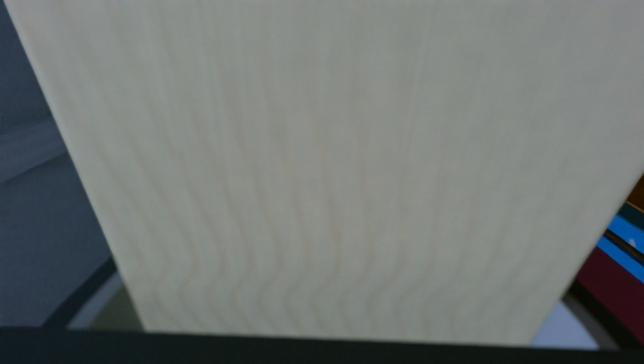

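>>> move(joints={"left_shoulder_roll_rad": 0.35}, cameras=[])

>>> move(target={"side": "right", "x": 0.42, "y": 0.05, "z": 0.96, "quat_wxyz": [0.5, 0.5, -0.5, 0.5]}, min_time_s=3, cameras=[])

>>> move(joints={"torso_pitch_rad": 0.65, "torso_shift_rad": 0.25, "torso_yaw_rad": 0.15}, min_time_s=3, cameras=["head_camera"])

Scene clock: 217.00 s.
Joint torques (N m): left_arm=[9.84 6.73 1.67 4.31 -0.01 0.25 -0.07] | right_arm=[-23.63 -5.15 -13.94 -11.72 -6.75 1.18 -0.35]
External joint torques (N m): left_arm=[-1.01 -2.61 0.92 0.18 -0.05 -0.18 -0.09] | right_arm=[-8.2 3.6 -5.35 -6.1 -5.25 0.93 -0.4]
Motor temperatures (°C): left_arm=[31 28 32 36 35 33 38] | right_arm=[35 30 32 34 37 37 34]
Wrist force (N): left_arm=[2.4 -0.5 -7.1] | right_arm=[-24.3 0.4 0.7]
Wrist torque (N m): left_arm=[-0.21 0.27 0.05] | right_arm=[-0.17 1.41 -0.04]
Wrist force, peak (N): left_arm=[3.1 1.1 -8.2] | right_arm=[-25.6 0.9 0.8]
move: done
base_odometry: x=+0.479 y=-0.299 heading=+0.000
lidar_m: 0.22 0.24 0.33 1.68 2.26 1.58 1.49 1.54 2.03 4.81 0.36 0.26
base_status: not commanded
joint_positions: torso_squat_rad=+0.800 torso_shift_rad=+0.200 torso_pitch_rad=+0.401 torso_yaw_rad=+0.000 left_shoulder_pitch_rad=+0.049 left_shoulder_roll_rad=+0.350 left_shoulder_yaw_rad=+0.041 left_elbow_rad=-0.149 left_forearm_roll_rad=+0.010 left_wrist_pitch_rad=-0.019 left_hand_roll_rad=+0.045 left_gripper_m=+0.099 right_shoulder_pitch_rad=-0.872 right_shoulder_roll_rad=-0.835 right_shoulder_yaw_rad=+0.613 right_elbow_rad=-1.472 right_forearm_roll_rad=-2.565 right_wrist_pitch_rad=+0.960 right_hand_roll_rad=+1.702 right_gripper_m=+0.074 head_pan_rad=+0.150 head_tilt_rad=+0.700
joint_status: all done
wheel_motors_off: 0
motor_effort: left_wheel=+3(3) right_wheel=-2(5)
chest: x=-0.0102 y=+0.0001 z=+1.0434 quat_wxyz=(+0.980, +0.000, +0.199, +0.000) (m; base frame)
left_hand: x=-0.2218 y=+0.4852 z=+0.4418 quat_wxyz=(+0.975, +0.178, +0.130, +0.001) (m; base frame)
right_hand: x=+0.3994 y=-0.0206 z=+0.8985 quat_wxyz=(+0.504, +0.498, -0.500, +0.499) (m; base frame)
pictures: none
No camera images: "cameras" was empty.

Scene clock: 220.33 s.
Joint torques (N m): left_arm=[9.95 6.86 1.55 4.29 -0.03 0.19 -0.08] | right_arm=[-28.62 -2.51 -14.64 -12.02 -5.62 -0.71 -0.34]
External joint torques (N m): left_arm=[-0.89 -2.49 0.8 0.17 -0.07 -0.25 -0.1] | right_arm=[-10.67 4.5 -5.4 -6.57 -4.34 -0.58 -0.39]
Motor temperatures (°C): left_arm=[31 28 32 36 34 33 38] | right_arm=[35 30 32 33 37 36 34]
Wrist force (N): left_arm=[3.1 -1.0 -6.3] | right_arm=[-24.5 0.8 1.2]
Wrist torque (N m): left_arm=[-0.15 0.33 0.05] | right_arm=[-0.22 1.39 -0.03]
Wrist force, peak (N): left_arm=[2.7 -0.8 -7.6] | right_arm=[-25.2 0.9 0.9]
move: done
base_odometry: x=+0.479 y=-0.299 heading=+0.000
lidar_m: 0.23 0.24 0.32 1.68 2.27 1.58 1.48 1.54 2.04 4.80 0.37 0.25
base_status: not commanded
joint_positions: torso_squat_rad=+0.800 torso_shift_rad=+0.200 torso_pitch_rad=+0.401 torso_yaw_rad=+0.000 left_shoulder_pitch_rad=+0.049 left_shoulder_roll_rad=+0.350 left_shoulder_yaw_rad=+0.041 left_elbow_rad=-0.149 left_forearm_roll_rad=+0.010 left_wrist_pitch_rad=-0.019 left_hand_roll_rad=+0.045 left_gripper_m=+0.099 right_shoulder_pitch_rad=-1.079 right_shoulder_roll_rad=-0.763 right_shoulder_yaw_rad=+0.675 right_elbow_rad=-1.506 right_forearm_roll_rad=-2.489 right_wrist_pitch_rad=+0.797 right_hand_roll_rad=+1.501 right_gripper_m=+0.074 head_pan_rad=+0.150 head_tilt_rad=+0.700
joint_status: all done
wheel_motors_off: 0
motor_effort: left_wheel=+3(4) right_wheel=-5(6)
chest: x=-0.0102 y=+0.0001 z=+1.0434 quat_wxyz=(+0.980, +0.000, +0.199, +0.000) (m; base frame)
left_hand: x=-0.2218 y=+0.4852 z=+0.4418 quat_wxyz=(+0.975, +0.178, +0.130, +0.001) (m; base frame)
right_hand: x=+0.4201 y=+0.0492 z=+0.9578 quat_wxyz=(+0.502, +0.499, -0.499, +0.500) (m; base frame)
right_hand_status: reached (checked arc, planned for 3.0 s): 2 mm and 0.3 deg off.
pictures: none
No camera images: "cameras" was empty.

Scene clock: 223.63 s.
Joint torques (N m): left_arm=[14.72 7.85 1.88 6.77 0.02 0.68 0.08] | right_arm=[-25.33 -0.21 -13.24 -14.54 -5.69 1.37 -0.26]
External joint torques (N m): left_arm=[-2.28 -2.69 1 0.42 -0.03 -0.21 0.05] | right_arm=[-9.79 4.29 -5.81 -7.43 -4.39 1.03 -0.31]
Motor temperatures (°C): left_arm=[31 28 32 36 34 33 38] | right_arm=[35 30 32 33 37 36 34]
Wrist force (N): left_arm=[4.1 -1.2 -5.9] | right_arm=[-23.3 -5.4 3.3]
Wrist torque (N m): left_arm=[-0.13 0.36 0.02] | right_arm=[-0.52 1.37 -0.06]
Wrist force, peak (N): left_arm=[3.8 -0.9 -7.5] | right_arm=[-24.9 -1.4 2.1]
move: done
base_odometry: x=+0.479 y=-0.299 heading=+0.000
lidar_m: 0.23 0.24 0.32 1.67 2.26 1.58 1.49 1.54 2.03 4.80 0.36 0.25
base_status: not commanded
joint_positions: torso_squat_rad=+0.800 torso_shift_rad=+0.250 torso_pitch_rad=+0.651 torso_yaw_rad=+0.150 left_shoulder_pitch_rad=+0.049 left_shoulder_roll_rad=+0.350 left_shoulder_yaw_rad=+0.041 left_elbow_rad=-0.149 left_forearm_roll_rad=+0.010 left_wrist_pitch_rad=-0.019 left_hand_roll_rad=+0.045 left_gripper_m=+0.099 right_shoulder_pitch_rad=-1.079 right_shoulder_roll_rad=-0.762 right_shoulder_yaw_rad=+0.676 right_elbow_rad=-1.506 right_forearm_roll_rad=-2.489 right_wrist_pitch_rad=+0.797 right_hand_roll_rad=+1.501 right_gripper_m=+0.074 head_pan_rad=+0.150 head_tilt_rad=+0.700
joint_status: all done
wheel_motors_off: 0
motor_effort: left_wheel=+4(4) right_wheel=-2(5)
chest: x=+0.0802 y=+0.0001 z=+0.9992 quat_wxyz=(+0.945, +0.024, +0.319, +0.071) (m; base frame)
left_hand: x=-0.3316 y=+0.4857 z=+0.5129 quat_wxyz=(+0.942, +0.205, +0.261, +0.047) (m; base frame)
right_hand: x=+0.4665 y=+0.1128 z=+0.8172 quat_wxyz=(+0.508, +0.607, -0.418, +0.446) (m; base frame)
pictures: head_camera
camera_calibration:
head_camera: T_world_to_cam=[[0.214839, -0.955307, -0.203059, 0.187804], [-0.946389, -0.152278, -0.284886, 0.58535], [0.241232, 0.253377, -0.936807, 0.964431], [0, 0, 0, 1]] pos_world=[0.280969, 0.024181, 1.10838]

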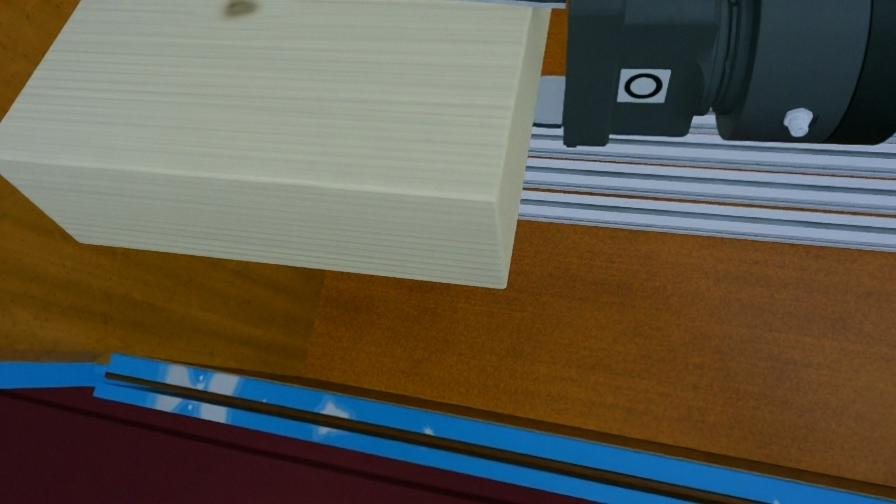

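>>> move(target={"side": "right", "x": 0.42, "y": 0.12, "z": 0.86, "quat_wxyz": [0.5623, 0.4171, -0.3937, 0.5957]}, min_time_s=3, cameras=["head_camera"])

>>> move(joints={"torso_pitch_rad": 0.85, "torso_shift_rad": 0.3, "torso_yaw_rad": 0.25}, min_time_s=3, cameras=["head_camera"])

Scene clock: 240.37 s.
Joint torques (N m): left_arm=[14.7 7.98 1.67 6.76 -0.04 0.72 -0.07] | right_arm=[-25.4 -4.19 -16.65 -7.2 -0.68 -6.6 -0.28]
External joint torques (N m): left_arm=[-2.31 -2.55 0.79 0.4 -0.09 -0.18 -0.11] | right_arm=[-9.3 0.85 -6.27 -4.36 -0.71 -5 -0.33]
Motor temperatures (°C): left_arm=[31 28 32 36 34 33 38] | right_arm=[36 30 33 33 37 37 34]
Wrist force (N): left_arm=[3.7 -1.9 -6.1] | right_arm=[-22.8 0.9 -6.6]
Wrist torque (N m): left_arm=[-0.04 0.33 0.03] | right_arm=[-0.16 1.29 -0.07]
Wrist force, peak (N): left_arm=[3.8 -2.1 -7.2] | right_arm=[-24.5 -5.3 3.6]
move: done
base_odometry: x=+0.479 y=-0.299 heading=+0.000
lidar_m: 0.23 0.25 0.33 1.68 2.25 1.57 1.48 1.53 2.03 4.80 0.36 0.25
base_status: not commanded
joint_positions: torso_squat_rad=+0.800 torso_shift_rad=+0.250 torso_pitch_rad=+0.651 torso_yaw_rad=+0.150 left_shoulder_pitch_rad=+0.049 left_shoulder_roll_rad=+0.350 left_shoulder_yaw_rad=+0.041 left_elbow_rad=-0.149 left_forearm_roll_rad=+0.010 left_wrist_pitch_rad=-0.019 left_hand_roll_rad=+0.045 left_gripper_m=+0.099 right_shoulder_pitch_rad=-1.692 right_shoulder_roll_rad=-1.186 right_shoulder_yaw_rad=+1.314 right_elbow_rad=-2.086 right_forearm_roll_rad=-1.728 right_wrist_pitch_rad=+0.240 right_hand_roll_rad=+0.488 right_gripper_m=+0.074 head_pan_rad=+0.150 head_tilt_rad=+0.700
joint_status: all done
wheel_motors_off: 0
motor_effort: left_wheel=+4(5) right_wheel=-1(5)
chest: x=+0.0802 y=+0.0001 z=+0.9992 quat_wxyz=(+0.945, +0.024, +0.319, +0.071) (m; base frame)
left_hand: x=-0.3316 y=+0.4857 z=+0.5129 quat_wxyz=(+0.942, +0.205, +0.261, +0.047) (m; base frame)
right_hand: x=+0.4199 y=+0.1193 z=+0.8582 quat_wxyz=(+0.561, +0.420, -0.391, +0.596) (m; base frame)
right_hand_status: reached (checked arc, planned for 3.0 s): 2 mm and 0.4 deg off.
pictures: head_camera
camera_calibration:
head_camera: T_world_to_cam=[[0.214839, -0.955307, -0.203059, 0.187899], [-0.946389, -0.152278, -0.284886, 0.585365], [0.241232, 0.253377, -0.936807, 0.964406], [0, 0, 0, 1]] pos_world=[0.280969, 0.024281, 1.10838]

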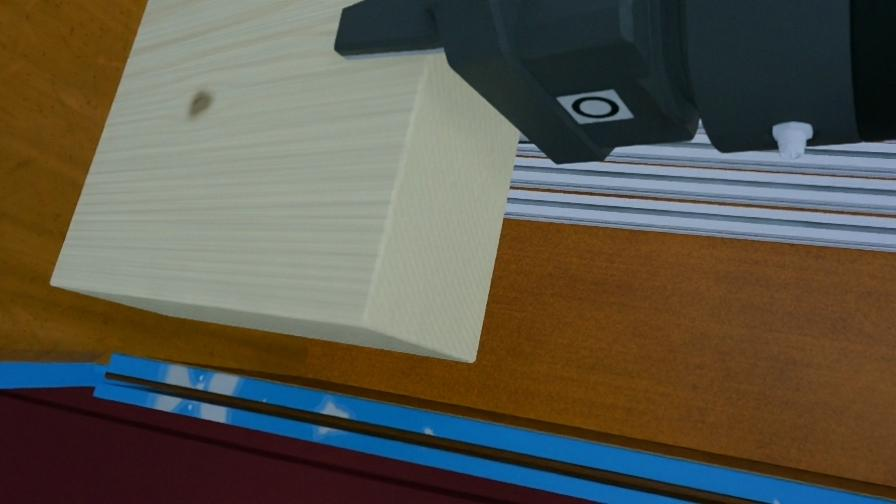

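Scene clock: 243.67 s.
Joint torques (N m): left_arm=[18.39 9.36 1.83 8.21 0.09 1.03 0.04] | right_arm=[-24.18 -0.77 -16.28 -9.98 -0.8 -6.2 -0.39]
External joint torques (N m): left_arm=[-2.47 -2.38 0.83 0.49 0.04 -0.17 0] | right_arm=[-9.11 2.36 -6.72 -5.18 -0.75 -4.76 -0.43]
Motor temperatures (°C): left_arm=[31 28 32 36 34 33 38] | right_arm=[36 30 33 33 37 37 34]
Wrist force (N): left_arm=[4.7 -2.0 -5.7] | right_arm=[-23.0 -3.7 -4.7]
Wrist torque (N m): left_arm=[-0.01 0.38 0.03] | right_arm=[-0.43 1.33 -0.05]
Wrist force, peak (N): left_arm=[4.7 -1.5 -6.7] | right_arm=[-23.5 0.2 -6.9]
move: done
base_odometry: x=+0.479 y=-0.299 heading=+0.000
lidar_m: 0.23 0.24 0.32 1.69 2.26 1.55 1.48 1.55 2.03 4.82 0.36 0.25
base_status: not commanded
joint_positions: torso_squat_rad=+0.800 torso_shift_rad=+0.300 torso_pitch_rad=+0.851 torso_yaw_rad=+0.250 left_shoulder_pitch_rad=+0.049 left_shoulder_roll_rad=+0.350 left_shoulder_yaw_rad=+0.041 left_elbow_rad=-0.149 left_forearm_roll_rad=+0.010 left_wrist_pitch_rad=-0.019 left_hand_roll_rad=+0.045 left_gripper_m=+0.099 right_shoulder_pitch_rad=-1.692 right_shoulder_roll_rad=-1.187 right_shoulder_yaw_rad=+1.314 right_elbow_rad=-2.086 right_forearm_roll_rad=-1.728 right_wrist_pitch_rad=+0.240 right_hand_roll_rad=+0.488 right_gripper_m=+0.074 head_pan_rad=+0.150 head_tilt_rad=+0.700
joint_status: all done
wheel_motors_off: 0
motor_effort: left_wheel=+4(5) right_wheel=-4(5)
chest: x=+0.1488 y=+0.0001 z=+0.9505 quat_wxyz=(+0.904, +0.051, +0.409, +0.113) (m; base frame)
left_hand: x=-0.3833 y=+0.4800 z=+0.5919 quat_wxyz=(+0.902, +0.231, +0.359, +0.069) (m; base frame)
right_hand: x=+0.4450 y=+0.1541 z=+0.7550 quat_wxyz=(+0.561, +0.510, -0.338, +0.558) (m; base frame)
pictures: head_camera
camera_calibration:
head_camera: T_world_to_cam=[[0.232058, -0.921214, -0.312273, 0.264446], [-0.972199, -0.209341, -0.104904, 0.469264], [0.0312671, 0.327936, -0.944183, 0.940371], [0, 0, 0, 1]] pos_world=[0.365449, 0.0334668, 1.01969]

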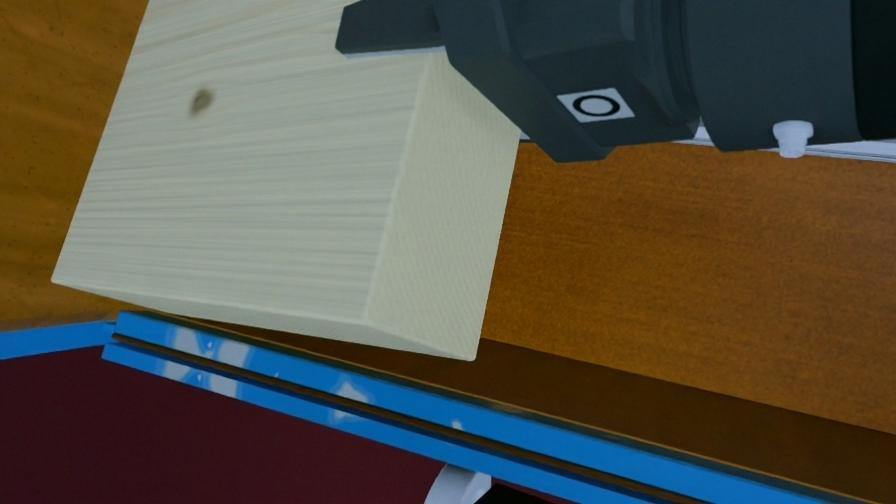

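>>> move(target={"side": "right", "x": 0.42, "y": 0.13, "z": 0.74, "quat_wxyz": [0.5623, 0.4171, -0.3937, 0.5957]}, min_time_s=2.5, cameras=[])

>>> move(joints={"torso_pitch_rad": 1.0, "torso_shift_rad": 0.33, "torso_yaw_rad": 0.3, "head_tilt_rad": 0.6}, min_time_s=3, cameras=["head_camera"])

Scene clock: 250.37 s.
Joint torques (N m): left_arm=[18.48 9.17 2.03 8.11 -0.05 1.06 0.06] | right_arm=[-16.77 -0.14 -15.71 -14.28 0.62 -7.33 -0.23]
External joint torques (N m): left_arm=[-2.38 -2.57 1.03 0.38 -0.1 -0.15 0.02] | right_arm=[-4.83 3.73 -7.75 -8.05 0.31 -5.54 -0.27]
Motor temperatures (°C): left_arm=[31 28 32 36 34 33 38] | right_arm=[36 30 33 33 37 37 34]
Wrist force (N): left_arm=[4.8 -1.1 -5.8] | right_arm=[-22.4 0.4 -7.1]
Wrist torque (N m): left_arm=[-0.17 0.41 0.03] | right_arm=[-0.08 1.31 -0.05]
Wrist force, peak (N): left_arm=[5.6 -1.7 -6.1] | right_arm=[-23.7 -4.1 -5.0]
move: done
base_odometry: x=+0.479 y=-0.299 heading=+0.000
lidar_m: 0.23 0.24 0.33 1.68 2.26 1.58 1.49 1.55 2.04 4.80 0.37 0.25
base_status: not commanded
joint_positions: torso_squat_rad=+0.800 torso_shift_rad=+0.300 torso_pitch_rad=+0.851 torso_yaw_rad=+0.250 left_shoulder_pitch_rad=+0.049 left_shoulder_roll_rad=+0.350 left_shoulder_yaw_rad=+0.041 left_elbow_rad=-0.149 left_forearm_roll_rad=+0.010 left_wrist_pitch_rad=-0.019 left_hand_roll_rad=+0.045 left_gripper_m=+0.099 right_shoulder_pitch_rad=-1.386 right_shoulder_roll_rad=-1.206 right_shoulder_yaw_rad=+1.083 right_elbow_rad=-2.321 right_forearm_roll_rad=-0.821 right_wrist_pitch_rad=+0.456 right_hand_roll_rad=-0.104 right_gripper_m=+0.074 head_pan_rad=+0.150 head_tilt_rad=+0.700
joint_status: all done
wheel_motors_off: 0
motor_effort: left_wheel=+3(5) right_wheel=-2(4)
chest: x=+0.1488 y=+0.0001 z=+0.9505 quat_wxyz=(+0.904, +0.051, +0.409, +0.113) (m; base frame)
left_hand: x=-0.3833 y=+0.4800 z=+0.5920 quat_wxyz=(+0.902, +0.231, +0.359, +0.069) (m; base frame)
right_hand: x=+0.4209 y=+0.1293 z=+0.7382 quat_wxyz=(+0.563, +0.418, -0.391, +0.596) (m; base frame)
right_hand_status: reached (checked arc, planned for 2.5 s): 2 mm and 0.3 deg off.
pictures: none
No camera images: "cameras" was empty.

Scene clock: 253.67 s.
Joint torques (N m): left_arm=[20.46 9.51 1.73 9.03 -0.1 1.18 0.01] | right_arm=[-15.63 2.44 -13.95 -15.57 0.11 -7.51 -0.26]
External joint torques (N m): left_arm=[-2.69 -2.72 0.68 0.5 -0.15 -0.22 -0.04] | right_arm=[-5 5 -7.03 -8.22 -0.09 -5.68 -0.31]
Motor temperatures (°C): left_arm=[31 28 32 36 34 33 38] | right_arm=[36 30 33 33 37 37 34]
Wrist force (N): left_arm=[5.5 -2.8 -4.4] | right_arm=[-22.6 -2.7 -6.3]
Wrist torque (N m): left_arm=[0.06 0.44 0.06] | right_arm=[-0.36 1.34 -0.10]
Wrist force, peak (N): left_arm=[5.5 -2.3 -5.6] | right_arm=[-23.3 -2.3 -6.3]
move: done
base_odometry: x=+0.479 y=-0.299 heading=+0.000
lidar_m: 0.23 0.24 0.33 1.68 2.26 1.57 1.50 1.55 2.02 4.81 0.35 0.25
base_status: not commanded
joint_positions: torso_squat_rad=+0.800 torso_shift_rad=+0.330 torso_pitch_rad=+1.001 torso_yaw_rad=+0.300 left_shoulder_pitch_rad=+0.049 left_shoulder_roll_rad=+0.350 left_shoulder_yaw_rad=+0.041 left_elbow_rad=-0.149 left_forearm_roll_rad=+0.010 left_wrist_pitch_rad=-0.019 left_hand_roll_rad=+0.045 left_gripper_m=+0.099 right_shoulder_pitch_rad=-1.386 right_shoulder_roll_rad=-1.206 right_shoulder_yaw_rad=+1.082 right_elbow_rad=-2.321 right_forearm_roll_rad=-0.821 right_wrist_pitch_rad=+0.456 right_hand_roll_rad=-0.104 right_gripper_m=+0.074 head_pan_rad=+0.150 head_tilt_rad=+0.600
joint_status: all done
wheel_motors_off: 0
motor_effort: left_wheel=+3(4) right_wheel=-3(5)
chest: x=+0.1906 y=+0.0001 z=+0.9089 quat_wxyz=(+0.868, +0.072, +0.474, +0.131) (m; base frame)
left_hand: x=-0.4020 y=+0.4753 z=+0.6540 quat_wxyz=(+0.866, +0.248, +0.428, +0.073) (m; base frame)
right_hand: x=+0.4243 y=+0.1460 z=+0.6642 quat_wxyz=(+0.573, +0.478, -0.354, +0.564) (m; base frame)
pictures: head_camera
camera_calibration:
head_camera: T_world_to_cam=[[0.208944, -0.899309, -0.38417, 0.311406], [-0.977666, -0.201189, -0.0607711, 0.475802], [-0.0226386, 0.388287, -0.92126, 0.871546], [0, 0, 0, 1]] pos_world=[0.41984, 0.0373657, 0.951468]

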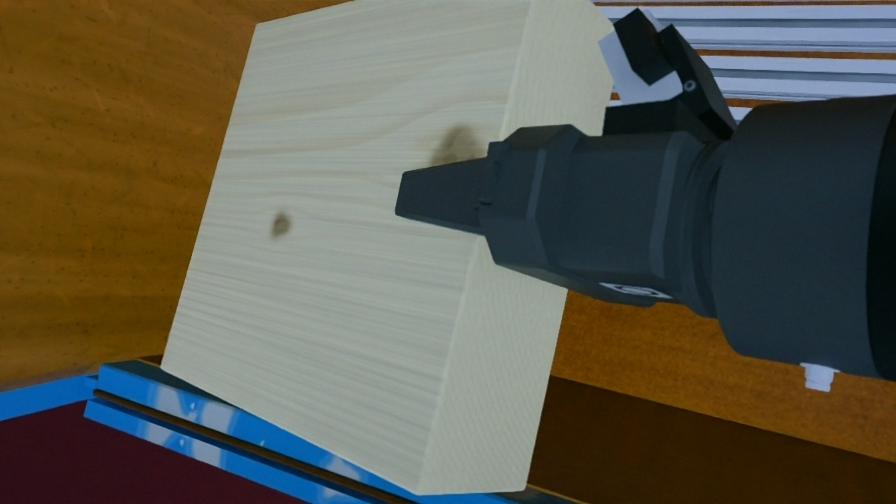

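>>> move(target={"side": "right", "x": 0.432, "y": 0.135, "z": 0.6, "quat_wxyz": [0.5623, 0.4171, -0.3937, 0.5957]}, min_time_s=2.5, cameras=["head_camera"])

Scene clock: 258.53 s.
Joint torques (N m): left_arm=[20.66 9.56 1.97 8.91 -0.02 1.09 0.04] | right_arm=[-13.7 1.4 -9.49 -17.14 0.33 -7.69 0.23]
External joint torques (N m): left_arm=[-2.49 -2.66 0.92 0.38 -0.08 -0.31 0] | right_arm=[-4.15 4.4 -3.17 -9.03 0.09 -5.89 0.19]
Motor temperatures (°C): left_arm=[31 28 32 36 34 33 38] | right_arm=[36 30 33 33 36 38 34]
Wrist force (N): left_arm=[6.2 -2.0 -4.3] | right_arm=[-22.4 0.6 -7.3]
Wrist torque (N m): left_arm=[-0.03 0.52 0.04] | right_arm=[-0.11 1.33 -0.08]
Wrist force, peak (N): left_arm=[6.4 -2.0 -5.1] | right_arm=[-23.6 -2.7 -6.1]
move: done
base_odometry: x=+0.479 y=-0.299 heading=+0.000
lidar_m: 0.23 0.23 0.33 1.68 2.25 1.57 1.48 1.55 2.05 4.79 0.36 0.24
base_status: not commanded
joint_positions: torso_squat_rad=+0.800 torso_shift_rad=+0.330 torso_pitch_rad=+1.001 torso_yaw_rad=+0.300 left_shoulder_pitch_rad=+0.049 left_shoulder_roll_rad=+0.350 left_shoulder_yaw_rad=+0.041 left_elbow_rad=-0.149 left_forearm_roll_rad=+0.010 left_wrist_pitch_rad=-0.019 left_hand_roll_rad=+0.045 left_gripper_m=+0.099 right_shoulder_pitch_rad=-1.262 right_shoulder_roll_rad=-1.207 right_shoulder_yaw_rad=+1.117 right_elbow_rad=-2.206 right_forearm_roll_rad=-0.634 right_wrist_pitch_rad=+0.364 right_hand_roll_rad=+0.005 right_gripper_m=+0.074 head_pan_rad=+0.150 head_tilt_rad=+0.600
joint_status: all done
wheel_motors_off: 0
motor_effort: left_wheel=+4(4) right_wheel=-3(5)
chest: x=+0.1906 y=+0.0001 z=+0.9089 quat_wxyz=(+0.868, +0.072, +0.474, +0.131) (m; base frame)
left_hand: x=-0.4020 y=+0.4753 z=+0.6540 quat_wxyz=(+0.866, +0.248, +0.428, +0.073) (m; base frame)
right_hand: x=+0.4320 y=+0.1335 z=+0.5982 quat_wxyz=(+0.563, +0.416, -0.391, +0.597) (m; base frame)
right_hand_status: reached (checked arc, planned for 2.5 s): 2 mm and 0.4 deg off.
pictures: head_camera
camera_calibration:
head_camera: T_world_to_cam=[[0.208944, -0.899309, -0.38417, 0.311406], [-0.977666, -0.201189, -0.0607711, 0.475802], [-0.0226386, 0.388287, -0.92126, 0.871546], [0, 0, 0, 1]] pos_world=[0.41984, 0.0373657, 0.951468]

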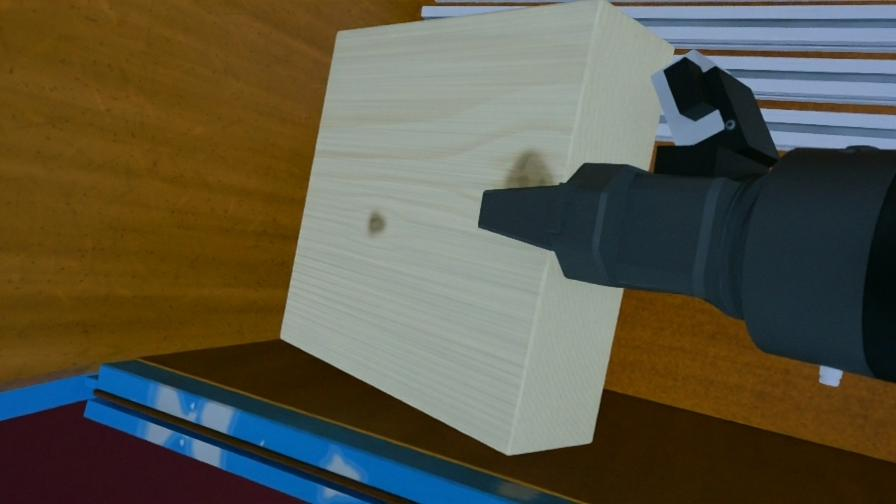

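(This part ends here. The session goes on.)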